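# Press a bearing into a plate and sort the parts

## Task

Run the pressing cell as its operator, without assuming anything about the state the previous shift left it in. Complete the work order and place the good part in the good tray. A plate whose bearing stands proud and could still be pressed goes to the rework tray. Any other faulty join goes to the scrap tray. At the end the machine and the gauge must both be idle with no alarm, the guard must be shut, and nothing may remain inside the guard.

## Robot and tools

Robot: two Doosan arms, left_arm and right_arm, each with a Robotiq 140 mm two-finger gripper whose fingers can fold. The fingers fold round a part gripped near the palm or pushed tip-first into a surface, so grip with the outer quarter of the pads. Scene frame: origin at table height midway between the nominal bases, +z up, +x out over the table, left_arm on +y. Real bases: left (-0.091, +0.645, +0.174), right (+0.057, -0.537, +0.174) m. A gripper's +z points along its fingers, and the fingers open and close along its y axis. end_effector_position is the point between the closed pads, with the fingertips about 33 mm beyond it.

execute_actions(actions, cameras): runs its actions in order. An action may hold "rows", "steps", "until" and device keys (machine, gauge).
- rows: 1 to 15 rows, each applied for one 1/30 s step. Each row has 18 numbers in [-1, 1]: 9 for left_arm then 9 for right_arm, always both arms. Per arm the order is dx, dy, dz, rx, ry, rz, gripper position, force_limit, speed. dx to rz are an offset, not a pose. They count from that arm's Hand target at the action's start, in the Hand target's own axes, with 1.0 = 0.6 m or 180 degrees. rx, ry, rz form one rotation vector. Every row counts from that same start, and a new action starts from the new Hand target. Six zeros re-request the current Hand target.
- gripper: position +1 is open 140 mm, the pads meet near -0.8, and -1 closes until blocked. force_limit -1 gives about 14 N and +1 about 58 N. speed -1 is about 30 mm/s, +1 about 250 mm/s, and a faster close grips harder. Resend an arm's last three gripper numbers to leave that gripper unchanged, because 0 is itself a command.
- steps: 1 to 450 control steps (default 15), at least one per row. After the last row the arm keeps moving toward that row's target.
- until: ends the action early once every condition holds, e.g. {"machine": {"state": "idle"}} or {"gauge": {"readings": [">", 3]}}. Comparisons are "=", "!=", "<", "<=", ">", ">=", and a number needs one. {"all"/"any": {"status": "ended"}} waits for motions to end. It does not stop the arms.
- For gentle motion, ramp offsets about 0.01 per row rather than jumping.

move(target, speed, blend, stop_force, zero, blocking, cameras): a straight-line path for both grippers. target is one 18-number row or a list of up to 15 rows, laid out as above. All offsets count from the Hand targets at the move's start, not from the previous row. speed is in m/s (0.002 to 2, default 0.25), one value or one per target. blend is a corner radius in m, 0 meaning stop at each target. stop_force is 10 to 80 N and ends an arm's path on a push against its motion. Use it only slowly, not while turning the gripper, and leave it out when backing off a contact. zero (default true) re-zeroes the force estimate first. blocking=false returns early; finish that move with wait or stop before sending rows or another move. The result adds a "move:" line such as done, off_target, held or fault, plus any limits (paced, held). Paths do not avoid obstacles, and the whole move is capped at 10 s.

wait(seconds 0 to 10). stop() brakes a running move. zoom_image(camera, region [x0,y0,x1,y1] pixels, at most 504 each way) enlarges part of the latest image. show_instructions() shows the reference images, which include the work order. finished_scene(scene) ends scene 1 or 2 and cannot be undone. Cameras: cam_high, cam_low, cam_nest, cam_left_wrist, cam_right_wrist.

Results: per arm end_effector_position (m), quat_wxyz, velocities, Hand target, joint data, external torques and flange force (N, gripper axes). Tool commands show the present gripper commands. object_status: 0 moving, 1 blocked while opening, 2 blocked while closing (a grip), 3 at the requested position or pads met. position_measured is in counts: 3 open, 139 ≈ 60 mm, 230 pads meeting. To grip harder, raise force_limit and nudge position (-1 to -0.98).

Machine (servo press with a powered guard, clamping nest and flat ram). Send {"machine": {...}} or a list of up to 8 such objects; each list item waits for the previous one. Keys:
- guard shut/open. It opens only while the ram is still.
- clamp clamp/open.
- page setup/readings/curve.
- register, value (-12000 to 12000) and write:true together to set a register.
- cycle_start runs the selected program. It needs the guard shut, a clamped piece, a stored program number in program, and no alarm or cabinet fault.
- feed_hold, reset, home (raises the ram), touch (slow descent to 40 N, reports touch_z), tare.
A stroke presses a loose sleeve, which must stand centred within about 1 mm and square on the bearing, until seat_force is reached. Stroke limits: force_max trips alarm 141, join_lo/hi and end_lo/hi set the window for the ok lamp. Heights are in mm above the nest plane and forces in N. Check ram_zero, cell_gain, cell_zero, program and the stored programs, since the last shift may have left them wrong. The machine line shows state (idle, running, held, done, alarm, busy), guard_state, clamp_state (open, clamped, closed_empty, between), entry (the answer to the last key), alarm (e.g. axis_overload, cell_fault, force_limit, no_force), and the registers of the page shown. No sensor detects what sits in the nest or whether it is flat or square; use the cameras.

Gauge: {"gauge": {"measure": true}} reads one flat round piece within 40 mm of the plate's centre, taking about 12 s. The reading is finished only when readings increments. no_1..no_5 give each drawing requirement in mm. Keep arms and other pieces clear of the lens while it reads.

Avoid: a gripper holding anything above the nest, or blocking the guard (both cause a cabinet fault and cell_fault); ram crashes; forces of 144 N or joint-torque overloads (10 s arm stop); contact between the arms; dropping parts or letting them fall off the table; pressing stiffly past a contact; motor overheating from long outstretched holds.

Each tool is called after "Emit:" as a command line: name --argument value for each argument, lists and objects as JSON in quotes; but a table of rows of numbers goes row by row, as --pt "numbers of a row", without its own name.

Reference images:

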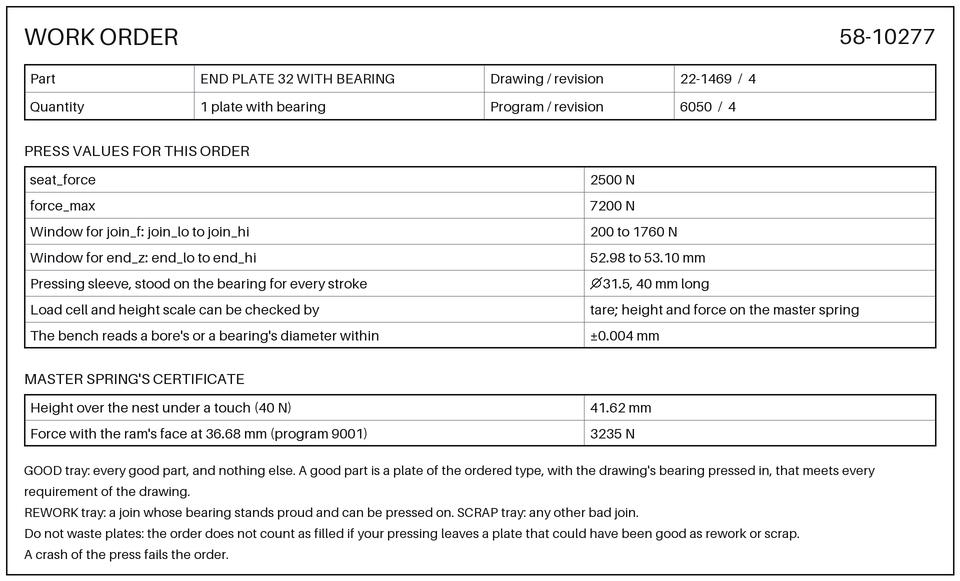

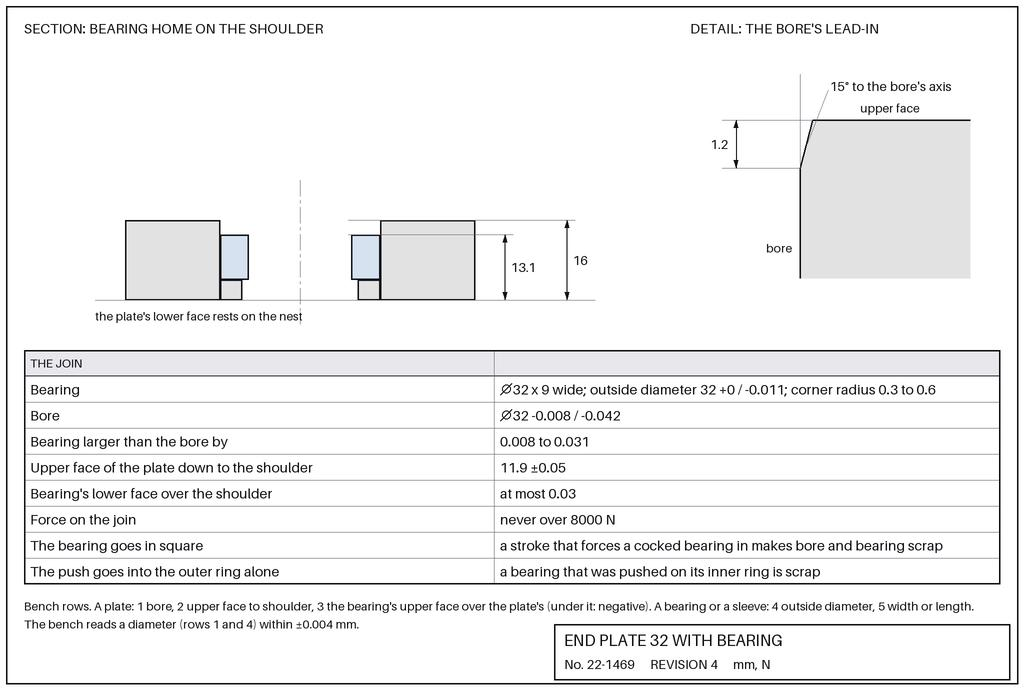

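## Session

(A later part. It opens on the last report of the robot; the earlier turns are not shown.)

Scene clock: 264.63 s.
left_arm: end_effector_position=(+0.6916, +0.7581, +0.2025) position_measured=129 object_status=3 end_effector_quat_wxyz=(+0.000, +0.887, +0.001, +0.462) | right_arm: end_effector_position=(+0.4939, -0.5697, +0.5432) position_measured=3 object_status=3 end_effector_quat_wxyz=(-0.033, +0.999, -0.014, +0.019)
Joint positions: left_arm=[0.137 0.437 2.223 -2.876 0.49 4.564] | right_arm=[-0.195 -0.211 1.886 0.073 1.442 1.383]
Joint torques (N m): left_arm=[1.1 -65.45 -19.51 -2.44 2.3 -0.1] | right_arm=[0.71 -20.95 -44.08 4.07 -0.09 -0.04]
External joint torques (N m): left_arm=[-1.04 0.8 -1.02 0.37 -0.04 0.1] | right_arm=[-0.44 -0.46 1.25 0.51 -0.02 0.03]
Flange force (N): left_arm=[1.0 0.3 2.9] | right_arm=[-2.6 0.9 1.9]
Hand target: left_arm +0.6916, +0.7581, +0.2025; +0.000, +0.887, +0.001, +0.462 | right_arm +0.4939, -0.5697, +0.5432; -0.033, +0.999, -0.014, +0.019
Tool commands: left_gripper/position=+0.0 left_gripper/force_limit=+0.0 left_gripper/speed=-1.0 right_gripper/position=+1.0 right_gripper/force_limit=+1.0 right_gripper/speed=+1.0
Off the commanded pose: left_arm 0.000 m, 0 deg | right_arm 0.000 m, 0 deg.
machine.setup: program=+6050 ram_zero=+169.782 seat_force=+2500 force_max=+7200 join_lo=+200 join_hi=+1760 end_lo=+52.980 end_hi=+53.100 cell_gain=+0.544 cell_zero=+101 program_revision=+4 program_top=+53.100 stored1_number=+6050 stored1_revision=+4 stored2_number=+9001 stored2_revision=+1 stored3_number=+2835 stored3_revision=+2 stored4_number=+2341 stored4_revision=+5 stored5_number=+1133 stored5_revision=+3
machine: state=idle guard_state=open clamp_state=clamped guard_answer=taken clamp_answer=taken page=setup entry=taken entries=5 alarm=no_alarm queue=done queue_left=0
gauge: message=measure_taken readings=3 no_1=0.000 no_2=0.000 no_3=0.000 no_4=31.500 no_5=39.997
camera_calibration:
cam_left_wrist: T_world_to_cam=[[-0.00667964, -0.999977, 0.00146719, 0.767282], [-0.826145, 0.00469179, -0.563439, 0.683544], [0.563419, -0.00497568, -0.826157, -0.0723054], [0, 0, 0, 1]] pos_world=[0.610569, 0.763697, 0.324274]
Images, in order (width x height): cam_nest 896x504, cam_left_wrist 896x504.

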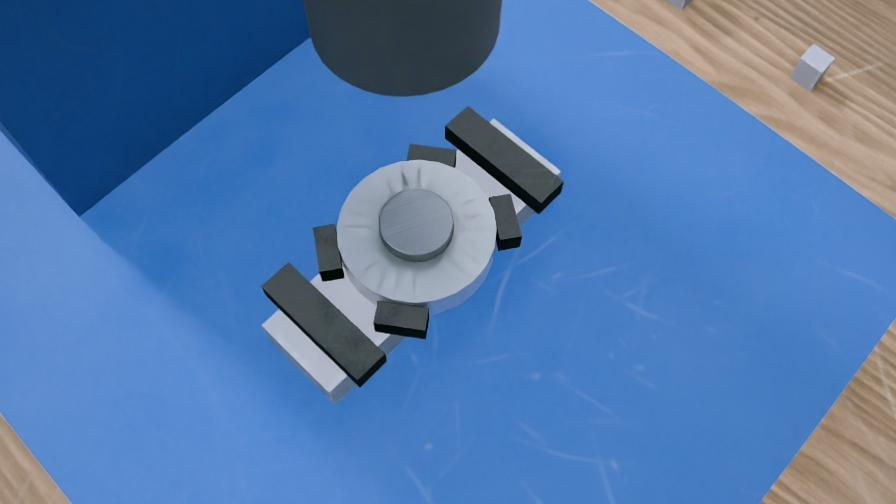

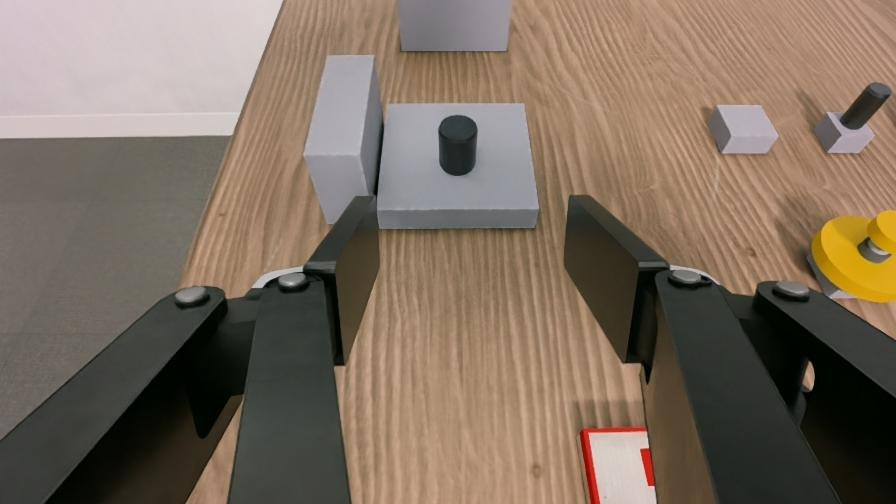

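Emit:
move --target '[0,0,0.4,0,0,0,0,0,-1,0,0,0,0,0,0,1,1,1]' --speed 0.2

Emit:
execute_actions --actions '[{"rows":[[0,0,0,0,0,0,-1,0,-1,0,0,0,0,0,0,1,1,1]],"steps":75}]'

Emit:
move --pt "0.0268 0.0133 -0.2003 0 0 0 -1 0 -1 0 0 0 0 0 0 1 1 1" --pt "0.0448 0.747 -0.62 -0.4096 0 0.287 -1 0 -1 0 0 0 0 0 0 1 1 1" --blend '[0.03,0]' --speed 0.15 --cameras '["cam_left_wrist"]'

Scene clock: 267.53 s.
left_arm: end_effector_position=(+0.8884, +0.7583, +0.0652) position_measured=129 object_status=3 end_effector_quat_wxyz=(+0.000, +0.887, +0.001, +0.463) | right_arm: end_effector_position=(+0.4939, -0.5697, +0.5432) position_measured=3 object_status=3 end_effector_quat_wxyz=(-0.033, +0.999, -0.014, +0.019)
Joint positions: left_arm=[0.096 0.82 1.835 -2.946 0.48 4.601] | right_arm=[-0.195 -0.211 1.886 0.073 1.442 1.383]
Joint torques (N m): left_arm=[1.07 -97.19 -20.36 -2.52 2.36 -0.1] | right_arm=[0.75 -20.82 -44.17 4.15 -0.11 -0.06]
External joint torques (N m): left_arm=[-0.95 0.2 -0.63 0.45 -0.1 0.1] | right_arm=[-0.55 -0.36 1.31 0.43 0 0.06]
Flange force (N): left_arm=[0.9 0.1 1.6] | right_arm=[-2.6 1.1 2.0]
Hand target: left_arm +0.8885, +0.7583, +0.0652; +0.000, +0.887, +0.001, +0.462 | right_arm +0.4939, -0.5697, +0.5432; -0.033, +0.999, -0.014, +0.019
Off the commanded pose: left_arm 0.000 m, 0 deg | right_arm 0.000 m, 0 deg.
machine.setup: program=+6050 ram_zero=+169.782 seat_force=+2500 force_max=+7200 join_lo=+200 join_hi=+1760 end_lo=+52.980 end_hi=+53.100 cell_gain=+0.544 cell_zero=+101 program_revision=+4 program_top=+53.100 stored1_number=+6050 stored1_revision=+4 stored2_number=+9001 stored2_revision=+1 stored3_number=+2835 stored3_revision=+2 stored4_number=+2341 stored4_revision=+5 stored5_number=+1133 stored5_revision=+3
machine: state=idle guard_state=open clamp_state=clamped guard_answer=taken clamp_answer=taken page=setup entry=taken entries=5 alarm=no_alarm queue=done queue_left=0
gauge: message=measure_taken readings=3 no_1=0.000 no_2=0.000 no_3=0.000 no_4=31.500 no_5=39.997
move: done

Scene clock: 270.23 s.
left_arm: end_effector_position=(+0.8885, +0.7583, +0.0652) position_measured=185 object_status=2 end_effector_quat_wxyz=(+0.000, +0.887, +0.001, +0.462) | right_arm: end_effector_position=(+0.4939, -0.5697, +0.5432) position_measured=3 object_status=3 end_effector_quat_wxyz=(-0.033, +0.999, -0.014, +0.019)
Joint positions: left_arm=[0.096 0.82 1.835 -2.946 0.48 4.601] | right_arm=[-0.195 -0.211 1.886 0.073 1.442 1.383]
Joint torques (N m): left_arm=[0.54 -93.98 -18.38 -2.46 1.21 -0.16] | right_arm=[0.31 -21.25 -44.25 4.13 -0.08 -0.03]
External joint torques (N m): left_arm=[-0.24 -3.26 -2.76 0.36 1.08 0.16] | right_arm=[-0.21 0.33 1.46 0.44 -0.04 0.03]
Flange force (N): left_arm=[3.6 -0.8 -0.1] | right_arm=[-1.5 0.5 2.5]
Hand target: left_arm +0.8885, +0.7583, +0.0652; +0.000, +0.887, +0.001, +0.462 | right_arm +0.4939, -0.5697, +0.5432; -0.033, +0.999, -0.014, +0.019
Off the commanded pose: left_arm 0.000 m, 0 deg | right_arm 0.000 m, 0 deg.
machine.setup: program=+6050 ram_zero=+169.782 seat_force=+2500 force_max=+7200 join_lo=+200 join_hi=+1760 end_lo=+52.980 end_hi=+53.100 cell_gain=+0.544 cell_zero=+101 program_revision=+4 program_top=+53.100 stored1_number=+6050 stored1_revision=+4 stored2_number=+9001 stored2_revision=+1 stored3_number=+2835 stored3_revision=+2 stored4_number=+2341 stored4_revision=+5 stored5_number=+1133 stored5_revision=+3
machine: state=idle guard_state=open clamp_state=clamped guard_answer=taken clamp_answer=taken page=setup entry=taken entries=5 alarm=no_alarm queue=done queue_left=0
gauge: message=measure_taken readings=3 no_1=0.000 no_2=0.000 no_3=0.000 no_4=31.500 no_5=39.997

Scene clock: 276.70 s.
left_arm: end_effector_position=(+0.5993, +0.3098, +0.3001) position_measured=185 object_status=2 end_effector_quat_wxyz=(+0.326, +0.627, -0.627, +0.327) | right_arm: end_effector_position=(+0.4939, -0.5697, +0.5432) position_measured=3 object_status=3 end_effector_quat_wxyz=(-0.033, +0.999, -0.014, +0.019)
Joint positions: left_arm=[-0.155 0.481 1.851 -1.179 1.07 3.758] | right_arm=[-0.195 -0.211 1.886 0.073 1.442 1.383]
Joint torques (N m): left_arm=[0.48 -79.15 -27.74 -1.26 1.62 -0.13] | right_arm=[0.68 -20.91 -44.11 4.09 -0.05 0]
External joint torques (N m): left_arm=[-0.19 3.24 -0.04 0.82 -0.3 0.13] | right_arm=[-0.59 -0.14 1.33 0.48 -0.06 -0.01]
Flange force (N): left_arm=[-2.7 -4.2 2.2] | right_arm=[-2.3 1.4 2.1]
Hand target: left_arm +0.5993, +0.3098, +0.3001; +0.326, +0.627, -0.627, +0.327 | right_arm +0.4939, -0.5697, +0.5432; -0.033, +0.999, -0.014, +0.019
Off the commanded pose: left_arm 0.000 m, 0 deg | right_arm 0.000 m, 0 deg.
machine.setup: program=+6050 ram_zero=+169.782 seat_force=+2500 force_max=+7200 join_lo=+200 join_hi=+1760 end_lo=+52.980 end_hi=+53.100 cell_gain=+0.544 cell_zero=+101 program_revision=+4 program_top=+53.100 stored1_number=+6050 stored1_revision=+4 stored2_number=+9001 stored2_revision=+1 stored3_number=+2835 stored3_revision=+2 stored4_number=+2341 stored4_revision=+5 stored5_number=+1133 stored5_revision=+3
machine: state=idle guard_state=open clamp_state=clamped guard_answer=taken clamp_answer=taken page=setup entry=taken entries=5 alarm=no_alarm queue=done queue_left=0
gauge: message=measure_taken readings=3 no_1=0.000 no_2=0.000 no_3=0.000 no_4=31.500 no_5=39.997
move: done
camera_calibration:
cam_left_wrist: T_world_to_cam=[[-0.999975, 0.0070085, -0.000688828, 0.602231], [0.00618437, 0.827158, -0.561935, -0.0896741], [-0.00336855, -0.561925, -0.827181, 0.570669], [0, 0, 0, 1]] pos_world=[0.604693, 0.390627, 0.42207]
Images, in order (width x height): cam_left_wrist 896x504.

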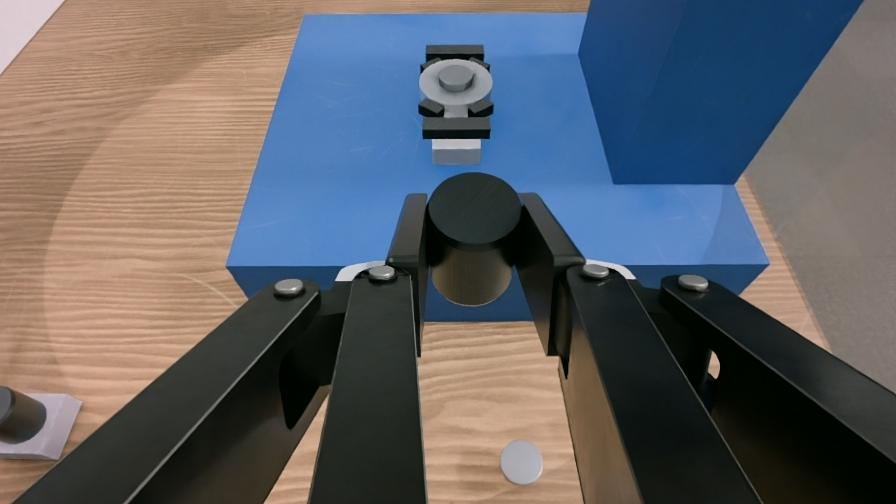

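Emit:
move --target '[0.132,-0.0008,0.4995,0,0,0,-1,0,-1,0,0,0,0,0,0,1,1,1]' --speed 0.1 --cameras '["cam_left_wrist","cam_nest"]'

Emit:
zoom_image --camera "cam_nest" --region '[330, 100, 510, 300]'

Emit:
zoom_image --camera "cam_left_wrist" --region '[380, 160, 560, 340]'

Scene clock: 280.70 s.
left_arm: end_effector_position=(+0.6001, +0.0190, +0.1931) position_measured=185 object_status=2 end_effector_quat_wxyz=(+0.326, +0.627, -0.627, +0.327) | right_arm: end_effector_position=(+0.4939, -0.5697, +0.5432) position_measured=3 object_status=3 end_effector_quat_wxyz=(-0.033, +0.999, -0.014, +0.019)
Joint positions: left_arm=[-0.532 0.703 1.705 -1.457 0.797 3.768] | right_arm=[-0.195 -0.211 1.886 0.073 1.442 1.383]
Joint torques (N m): left_arm=[1.91 -97.23 -25.19 -1.84 1.78 -0.14] | right_arm=[0.38 -20.87 -44.06 4.16 -0.07 -0.09]
External joint torques (N m): left_arm=[-1.39 3.89 -0.75 0.87 -0.44 0.14] | right_arm=[-0.22 -0.21 1.28 0.41 -0.04 0.08]
Flange force (N): left_arm=[-0.7 -5.2 5.6] | right_arm=[-2.1 0.3 2.1]
Hand target: left_arm +0.6001, +0.0189, +0.1931; +0.326, +0.627, -0.627, +0.327 | right_arm +0.4939, -0.5697, +0.5432; -0.033, +0.999, -0.014, +0.019
Off the commanded pose: left_arm 0.000 m, 0 deg | right_arm 0.000 m, 0 deg.
machine.setup: program=+6050 ram_zero=+169.782 seat_force=+2500 force_max=+7200 join_lo=+200 join_hi=+1760 end_lo=+52.980 end_hi=+53.100 cell_gain=+0.544 cell_zero=+101 program_revision=+4 program_top=+53.100 stored1_number=+6050 stored1_revision=+4 stored2_number=+9001 stored2_revision=+1 stored3_number=+2835 stored3_revision=+2 stored4_number=+2341 stored4_revision=+5 stored5_number=+1133 stored5_revision=+3
machine: state=idle guard_state=open clamp_state=clamped guard_answer=taken clamp_answer=taken page=setup entry=taken entries=5 alarm=no_alarm queue=done queue_left=0
gauge: message=measure_taken readings=3 no_1=0.000 no_2=0.000 no_3=0.000 no_4=31.500 no_5=39.997
move: done
camera_calibration:
cam_left_wrist: T_world_to_cam=[[-0.999975, 0.00709095, -0.000745413, 0.605105], [0.00628436, 0.827158, -0.561935, 0.0907527], [-0.00336807, -0.561925, -0.827181, 0.318699], [0, 0, 0, 1]] pos_world=[0.605593, 0.0997276, 0.31507]
Images, in order (width x height): cam_nest 896x504, cam_left_wrist 896x504.

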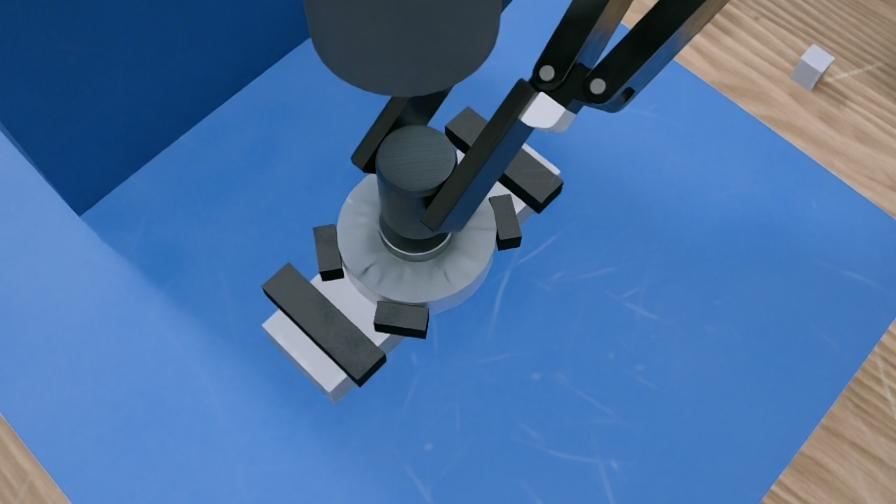

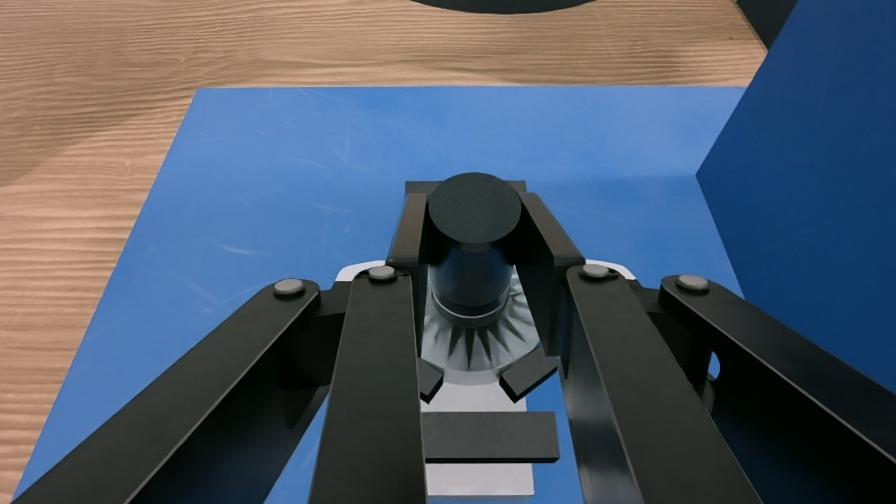

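Scaled by 2.520 from the camera's 896x504 image, which has a finer 1280x720 frame.

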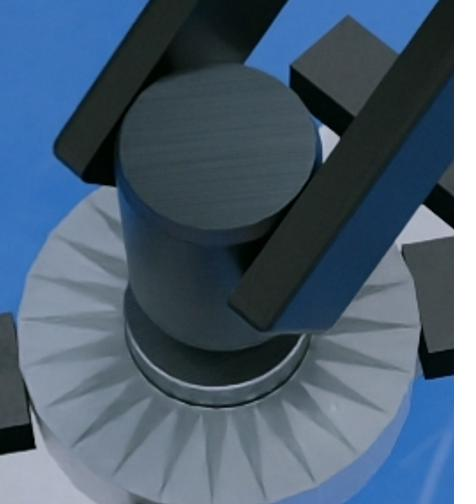

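Scaled by 2.800 from the camera's 896x504 image, which has a finer 1280x720 frame.

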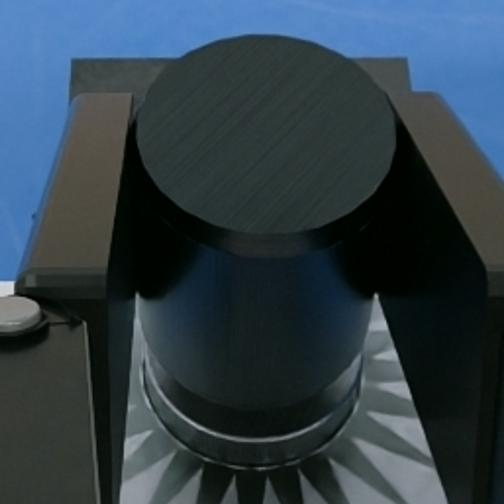

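Emit:
move --target '[-0.0089,0,0.0062,0,0,0,-1,0,-1,0,0,0,0,0,0,1,1,1]' --speed 0.02 --cameras '["cam_left_wrist","cam_nest"]'

Emit:
zoom_image --camera "cam_nest" --region '[350, 110, 490, 290]'

Emit:
zoom_image --camera "cam_left_wrist" --region '[410, 170, 540, 340]'

Scene clock: 282.67 s.
left_arm: end_effector_position=(+0.6001, +0.0189, +0.1866) position_measured=185 object_status=2 end_effector_quat_wxyz=(+0.326, +0.627, -0.627, +0.327) | right_arm: end_effector_position=(+0.4939, -0.5697, +0.5432) position_measured=3 object_status=3 end_effector_quat_wxyz=(-0.033, +0.999, -0.014, +0.019)
Joint positions: left_arm=[-0.533 0.711 1.706 -1.465 0.796 3.781] | right_arm=[-0.195 -0.211 1.886 0.073 1.442 1.383]
Joint torques (N m): left_arm=[1 -97.52 -25.55 -1.62 1.81 -0.18] | right_arm=[0.95 -21.04 -44.08 4.15 -0.1 -0.04]
External joint torques (N m): left_arm=[-0.89 3.92 -0.19 0.6 -0.45 0.18] | right_arm=[-0.91 0.37 1.28 0.42 -0.03 0.04]
Flange force (N): left_arm=[-1.8 -3.9 5.1] | right_arm=[-1.5 2.1 2.1]
Hand target: left_arm +0.6002, +0.0189, +0.1866; +0.326, +0.627, -0.627, +0.327 | right_arm +0.4939, -0.5697, +0.5432; -0.033, +0.999, -0.014, +0.019
Off the commanded pose: left_arm 0.000 m, 0 deg | right_arm 0.000 m, 0 deg.
machine.setup: program=+6050 ram_zero=+169.782 seat_force=+2500 force_max=+7200 join_lo=+200 join_hi=+1760 end_lo=+52.980 end_hi=+53.100 cell_gain=+0.544 cell_zero=+101 program_revision=+4 program_top=+53.100 stored1_number=+6050 stored1_revision=+4 stored2_number=+9001 stored2_revision=+1 stored3_number=+2835 stored3_revision=+2 stored4_number=+2341 stored4_revision=+5 stored5_number=+1133 stored5_revision=+3
machine: state=idle guard_state=open clamp_state=clamped guard_answer=taken clamp_answer=taken page=setup entry=taken entries=5 alarm=no_alarm queue=done queue_left=0
gauge: message=measure_taken readings=3 no_1=0.000 no_2=0.000 no_3=0.000 no_4=31.500 no_5=39.997
move: done
camera_calibration:
cam_left_wrist: T_world_to_cam=[[-0.999974, 0.00714753, -0.000662966, 0.605069], [0.00628483, 0.827157, -0.561935, 0.0870438], [-0.00346807, -0.561925, -0.827181, 0.313301], [0, 0, 0, 1]] pos_world=[0.605593, 0.0997277, 0.308471]
Images, in order (width x height): cam_nest 896x504, cam_left_wrist 896x504.

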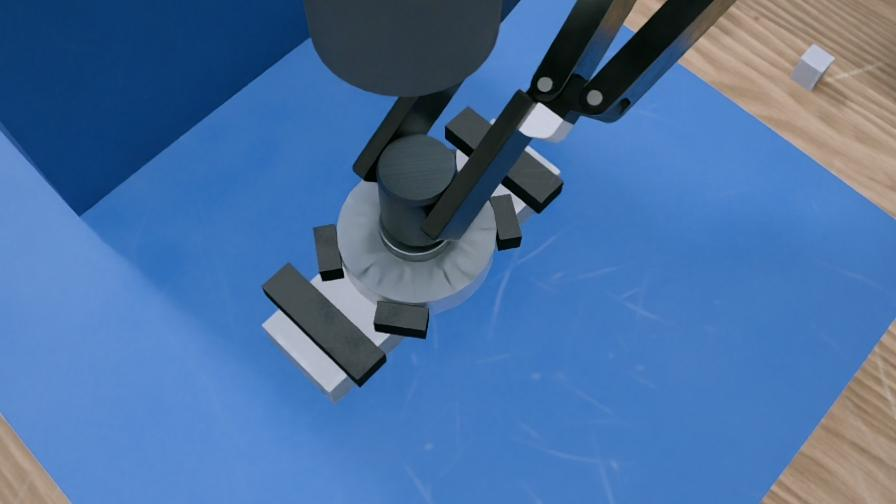

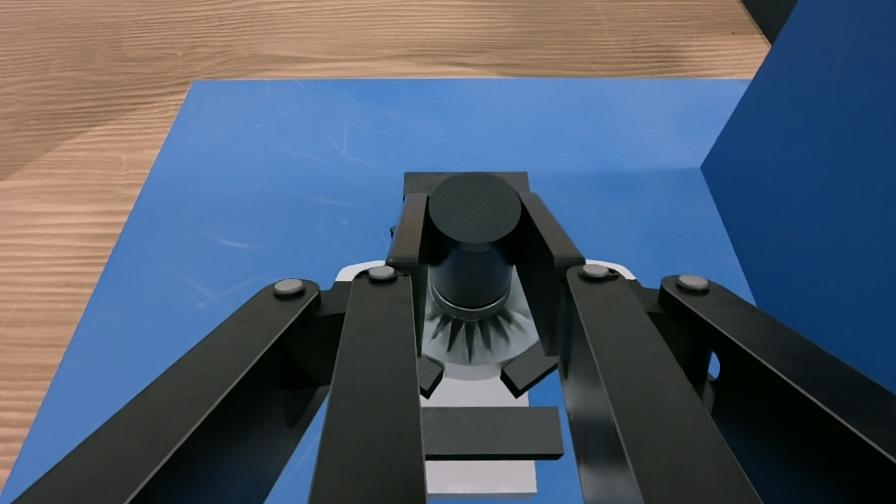

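Scaled by 2.800 from the camera's 896x504 image, which has a finer 1280x720 frame.

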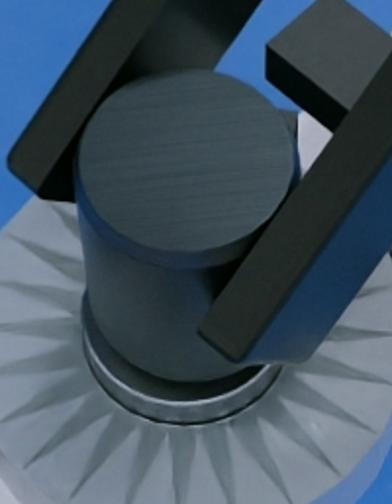

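Scaled by 2.965 from the camera's 896x504 image, which has a finer 1280x720 frame.

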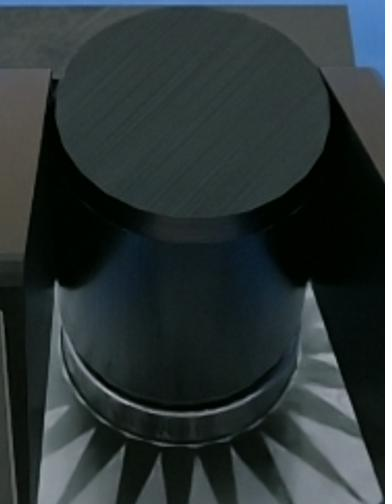

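Emit:
move --target '[-0.002,-0.0002,0.0035,0,0,0,-1,0,-1,0,0,0,0,0,0,1,1,1]' --speed 0.02 --cameras '["cam_left_wrist","cam_nest"]'

Emit:
zoom_image --camera "cam_nest" --region '[360, 180, 480, 290]'

Emit:
zoom_image --camera "cam_left_wrist" --region '[410, 240, 540, 340]'

Scene clock: 284.63 s.
left_arm: end_effector_position=(+0.6003, +0.0179, +0.1844) position_measured=185 object_status=2 end_effector_quat_wxyz=(+0.326, +0.627, -0.627, +0.327) | right_arm: end_effector_position=(+0.4939, -0.5697, +0.5432) position_measured=3 object_status=3 end_effector_quat_wxyz=(-0.033, +0.999, -0.014, +0.019)
Joint positions: left_arm=[-0.534 0.715 1.705 -1.468 0.796 3.784] | right_arm=[-0.195 -0.211 1.886 0.073 1.442 1.383]
Joint torques (N m): left_arm=[0.74 -97.23 -25.49 -1.8 1.85 -0.17] | right_arm=[0.44 -21.15 -44.04 4.18 -0.08 -0.06]
External joint torques (N m): left_arm=[-0.86 3.66 -0.04 0.76 -0.47 0.17] | right_arm=[-0.37 -0.06 1.12 0.41 -0.04 0.05]
Flange force (N): left_arm=[-1.5 -3.6 4.5] | right_arm=[-1.7 0.7 1.8]
Hand target: left_arm +0.6003, +0.0179, +0.1844; +0.326, +0.627, -0.627, +0.327 | right_arm +0.4939, -0.5697, +0.5432; -0.033, +0.999, -0.014, +0.019
Off the commanded pose: left_arm 0.000 m, 0 deg | right_arm 0.000 m, 0 deg.
machine.setup: program=+6050 ram_zero=+169.782 seat_force=+2500 force_max=+7200 join_lo=+200 join_hi=+1760 end_lo=+52.980 end_hi=+53.100 cell_gain=+0.544 cell_zero=+101 program_revision=+4 program_top=+53.100 stored1_number=+6050 stored1_revision=+4 stored2_number=+9001 stored2_revision=+1 stored3_number=+2835 stored3_revision=+2 stored4_number=+2341 stored4_revision=+5 stored5_number=+1133 stored5_revision=+3
machine: state=idle guard_state=open clamp_state=clamped guard_answer=taken clamp_answer=taken page=setup entry=taken entries=5 alarm=no_alarm queue=done queue_left=0
gauge: message=measure_taken readings=3 no_1=0.000 no_2=0.000 no_3=0.000 no_4=31.500 no_5=39.997
move: done
camera_calibration:
cam_left_wrist: T_world_to_cam=[[-0.999975, 0.00709095, -0.000745413, 0.605206], [0.00628436, 0.827158, -0.561935, 0.0866342], [-0.00336807, -0.561925, -0.827181, 0.310859], [0, 0, 0, 1]] pos_world=[0.605693, 0.0987276, 0.30627]
Images, in order (width x height): cam_nest 896x504, cam_left_wrist 896x504.

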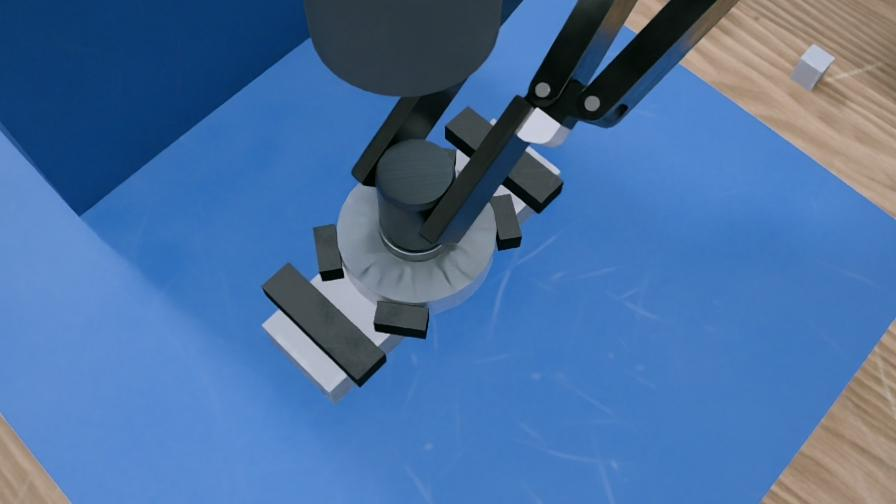

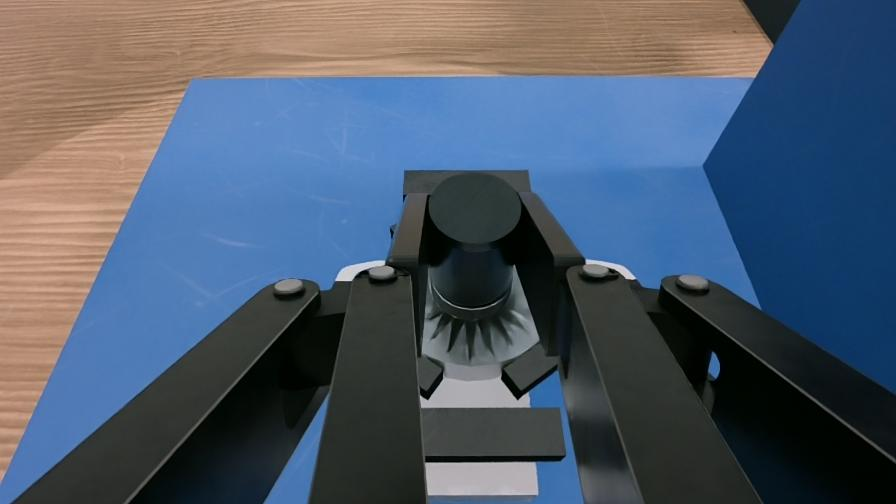

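Scaled by 4.200 from the camera's 896x504 image, which has a finer 1280x720 frame.

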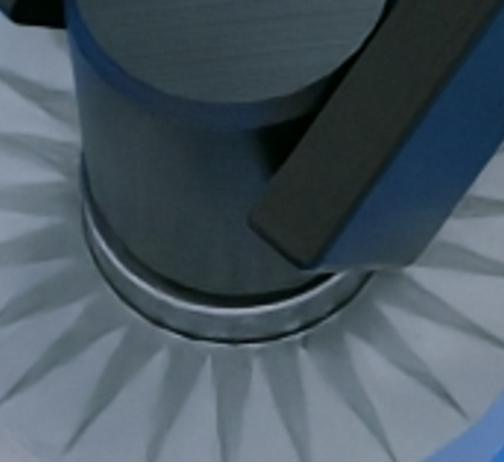

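Scaled by 3.877 from the camera's 896x504 image, which has a finer 1280x720 frame.

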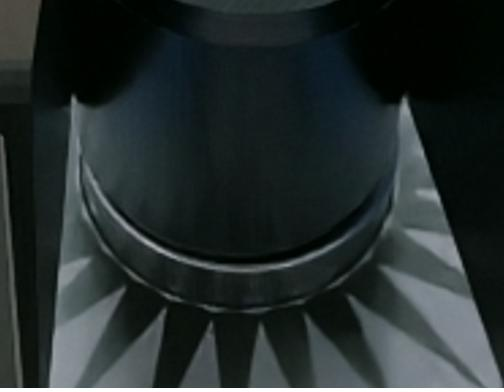

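Emit:
move --target '[-0.0055,0,0.0038,0,0,0,-1,0,-1,0,0,0,0,0,0,1,1,1]' --speed 0.005 --stop_force 10 --cameras '["cam_left_wrist","cam_nest"]'

Emit:
zoom_image --camera "cam_nest" --region '[360, 180, 480, 290]'

Emit:
zoom_image --camera "cam_left_wrist" --region '[410, 240, 540, 340]'

Scene clock: 287.50 s.
left_arm: end_effector_position=(+0.6004, +0.0178, +0.1830) position_measured=185 object_status=2 end_effector_quat_wxyz=(+0.326, +0.627, -0.627, +0.327) | right_arm: end_effector_position=(+0.4939, -0.5697, +0.5432) position_measured=3 object_status=3 end_effector_quat_wxyz=(-0.033, +0.999, -0.014, +0.019)
Joint positions: left_arm=[-0.534 0.717 1.705 -1.471 0.795 3.787] | right_arm=[-0.195 -0.211 1.886 0.073 1.442 1.383]
Joint torques (N m): left_arm=[-0.36 -85.13 -20.67 -0.27 -0.6 -0.03] | right_arm=[0.65 -21.26 -44.03 4.15 -0.05 -0.02]
External joint torques (N m): left_arm=[0.28 -8.45 -4.74 -0.76 1.98 0.02] | right_arm=[-0.49 0.59 1.24 0.43 -0.08 0.01]
Flange force (N): left_arm=[7.9 -1.6 -6.5] | right_arm=[-0.9 1.2 2.2]
Hand target: left_arm +0.6004, +0.0178, +0.1830; +0.326, +0.627, -0.627, +0.327 (not the last commanded pose) | right_arm +0.4939, -0.5697, +0.5432; -0.033, +0.999, -0.014, +0.019
Off the commanded pose: left_arm 0.003 m, 0 deg | right_arm 0.000 m, 0 deg.
machine.setup: program=+6050 ram_zero=+169.782 seat_force=+2500 force_max=+7200 join_lo=+200 join_hi=+1760 end_lo=+52.980 end_hi=+53.100 cell_gain=+0.544 cell_zero=+101 program_revision=+4 program_top=+53.100 stored1_number=+6050 stored1_revision=+4 stored2_number=+9001 stored2_revision=+1 stored3_number=+2835 stored3_revision=+2 stored4_number=+2341 stored4_revision=+5 stored5_number=+1133 stored5_revision=+3
machine: state=idle guard_state=open clamp_state=clamped guard_answer=taken clamp_answer=taken page=setup entry=taken entries=5 alarm=no_alarm queue=done queue_left=0
gauge: message=measure_taken readings=3 no_1=0.000 no_2=0.000 no_3=0.000 no_4=31.500 no_5=39.997
move: contact (left_arm)
camera_calibration:
cam_left_wrist: T_world_to_cam=[[-0.999974, 0.00711631, -0.000886396, 0.605345], [0.00638366, 0.827001, -0.562163, 0.0860097], [-0.00326748, -0.562155, -0.827026, 0.309641], [0, 0, 0, 1]] pos_world=[0.605793, 0.0986283, 0.304969]
Images, in order (width x height): cam_nest 896x504, cam_left_wrist 896x504.

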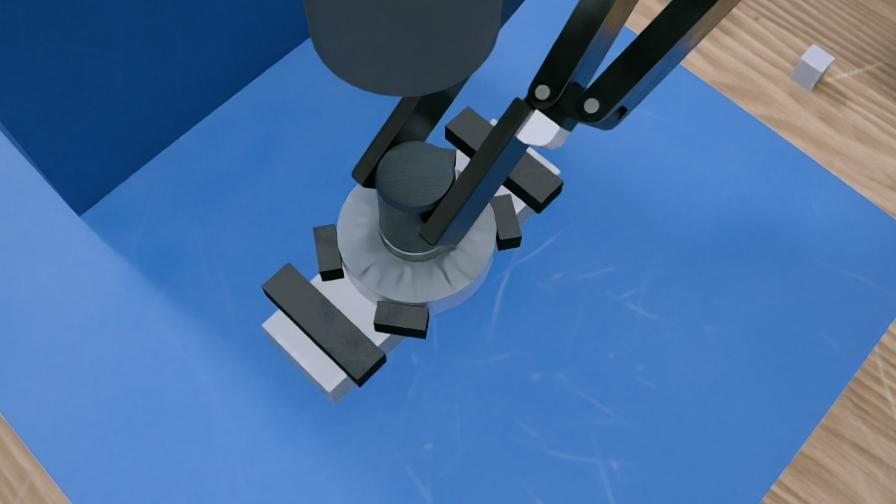

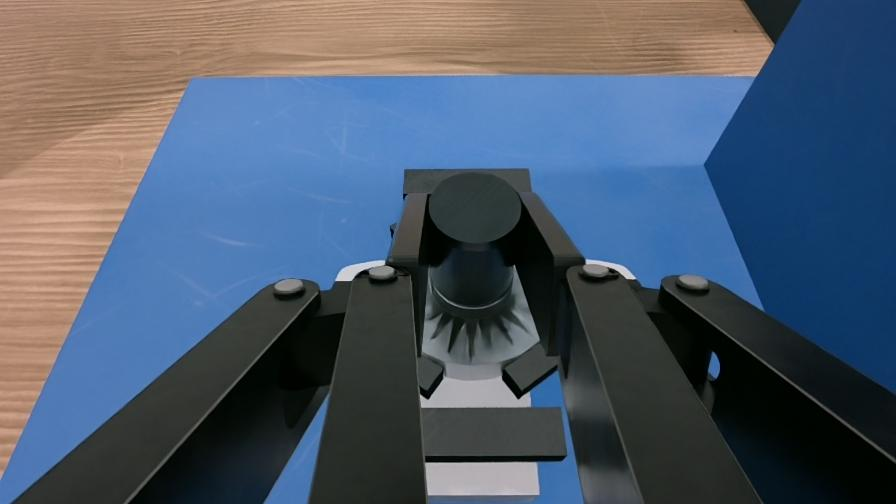

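Scaled by 4.200 from the camera's 896x504 image, which has a finer 1280x720 frame.

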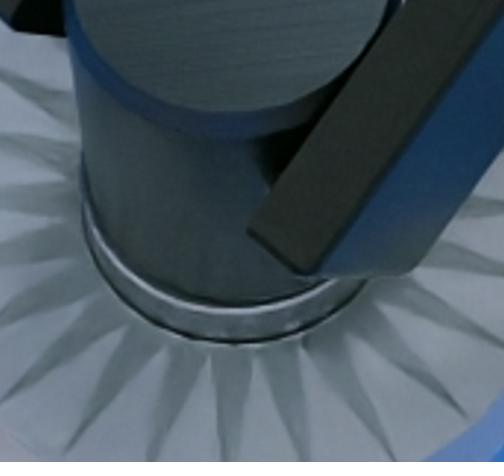

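Scaled by 3.877 from the camera's 896x504 image, which has a finer 1280x720 frame.

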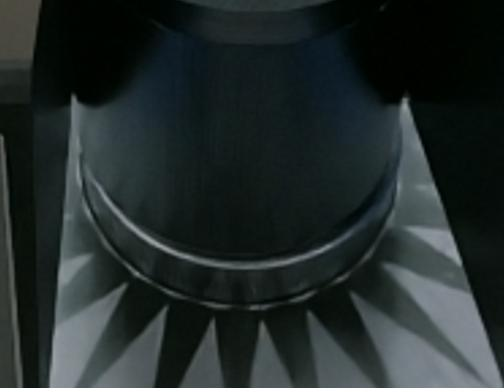

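Emit:
execute_actions --actions '[{"rows":[[0,0,0,0,0,0,0,0,-1,0,0,0,0,0,0,1,1,1]],"steps":45}]' --cameras '["cam_left_wrist","cam_nest","cam_low"]'

Emit:
zoom_image --camera "cam_nest" --region '[350, 110, 490, 290]'

Emit:
zoom_image --camera "cam_low" --region '[230, 150, 350, 230]'

Emit:
zoom_image --camera "cam_left_wrist" --region '[410, 160, 540, 340]'

Scene clock: 290.10 s.
left_arm: end_effector_position=(+0.6004, +0.0178, +0.1830) position_measured=129 object_status=3 end_effector_quat_wxyz=(+0.326, +0.627, -0.627, +0.327) | right_arm: end_effector_position=(+0.4939, -0.5697, +0.5432) position_measured=3 object_status=3 end_effector_quat_wxyz=(-0.033, +0.999, -0.014, +0.019)
Joint positions: left_arm=[-0.534 0.717 1.705 -1.471 0.795 3.787] | right_arm=[-0.195 -0.211 1.886 0.073 1.442 1.383]
Joint torques (N m): left_arm=[0.89 -94.93 -24.26 -1.43 1.38 -0.11] | right_arm=[0.65 -20.96 -44.23 4.12 -0.05 -0.07]
External joint torques (N m): left_arm=[-0.68 1.18 -1.17 0.4 -0.01 0.11] | right_arm=[-0.49 -0.01 1.49 0.45 -0.06 0.06]
Flange force (N): left_arm=[0.6 -3.5 2.5] | right_arm=[-2.2 1.0 2.4]
Hand target: left_arm +0.6004, +0.0178, +0.1830; +0.326, +0.627, -0.627, +0.327 | right_arm +0.4939, -0.5697, +0.5432; -0.033, +0.999, -0.014, +0.019
Off the commanded pose: left_arm 0.000 m, 0 deg | right_arm 0.000 m, 0 deg.
machine.setup: program=+6050 ram_zero=+169.782 seat_force=+2500 force_max=+7200 join_lo=+200 join_hi=+1760 end_lo=+52.980 end_hi=+53.100 cell_gain=+0.544 cell_zero=+101 program_revision=+4 program_top=+53.100 stored1_number=+6050 stored1_revision=+4 stored2_number=+9001 stored2_revision=+1 stored3_number=+2835 stored3_revision=+2 stored4_number=+2341 stored4_revision=+5 stored5_number=+1133 stored5_revision=+3
machine: state=idle guard_state=open clamp_state=clamped guard_answer=taken clamp_answer=taken page=setup entry=taken entries=5 alarm=no_alarm queue=done queue_left=0
gauge: message=measure_taken readings=3 no_1=0.000 no_2=0.000 no_3=0.000 no_4=31.500 no_5=39.997
camera_calibration:
cam_left_wrist: T_world_to_cam=[[-0.999974, 0.00711632, -0.000885257, 0.605245], [0.00638349, 0.82708, -0.562048, 0.0859119], [-0.00326754, -0.56204, -0.827104, 0.309571], [0, 0, 0, 1]] pos_world=[0.605693, 0.098628, 0.30487]
Images, in order (width x height): cam_low 896x504, cam_nest 896x504, cam_left_wrist 896x504.

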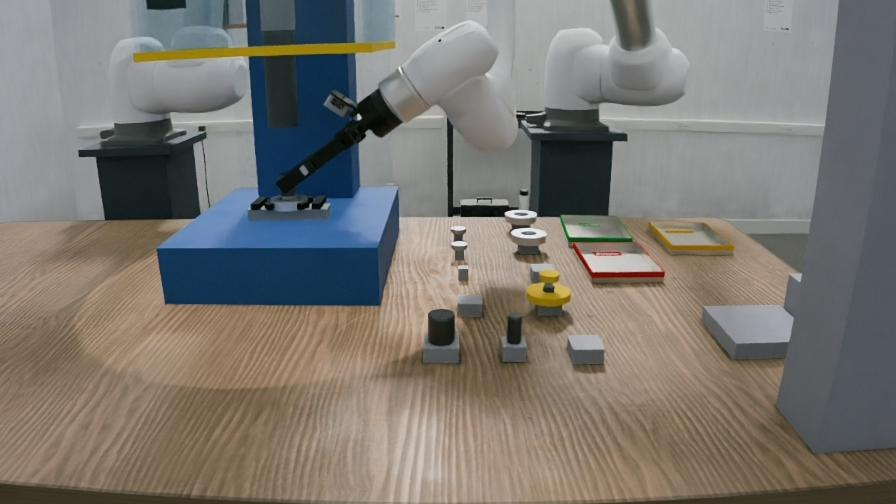

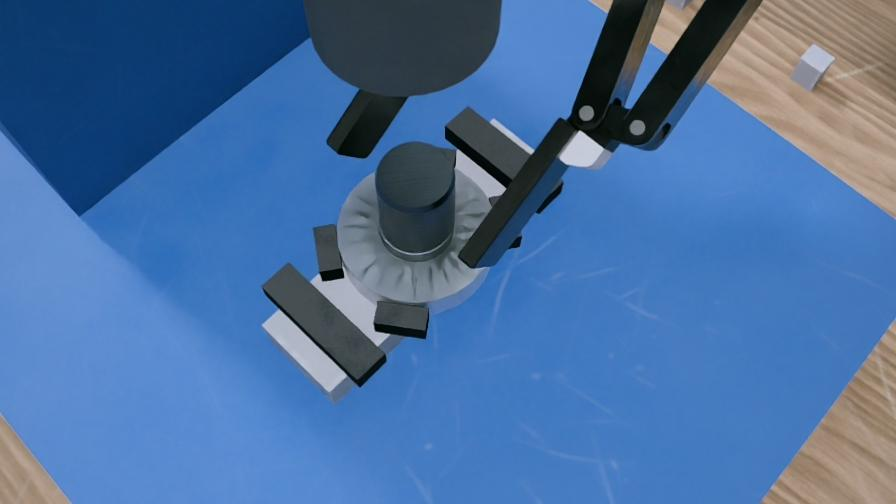

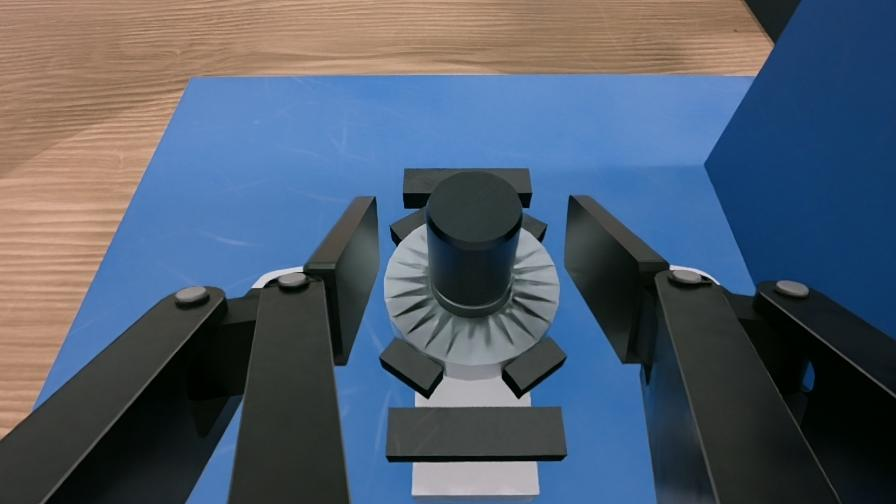

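Scaled by 2.800 from the camera's 896x504 image, which has a finer 1280x720 frame.

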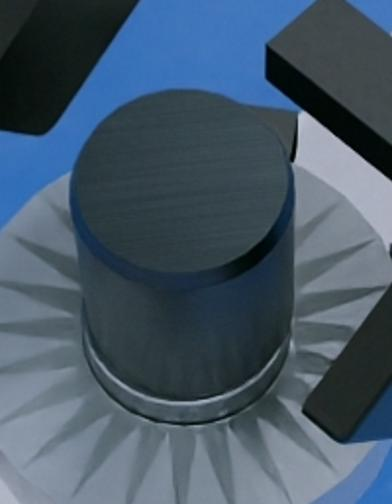

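Scaled by 4.200 from the camera's 896x504 image, which has a finer 1280x720 frame.

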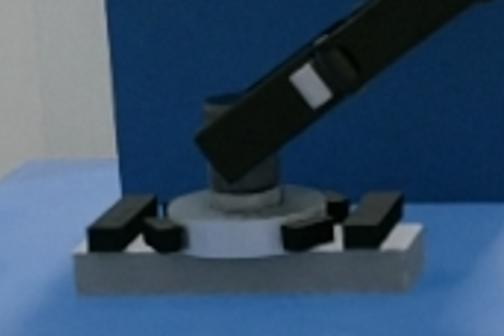

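Scaled by 2.800 from the camera's 896x504 image, which has a finer 1280x720 frame.

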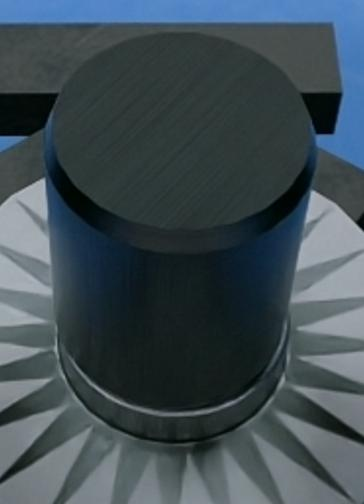

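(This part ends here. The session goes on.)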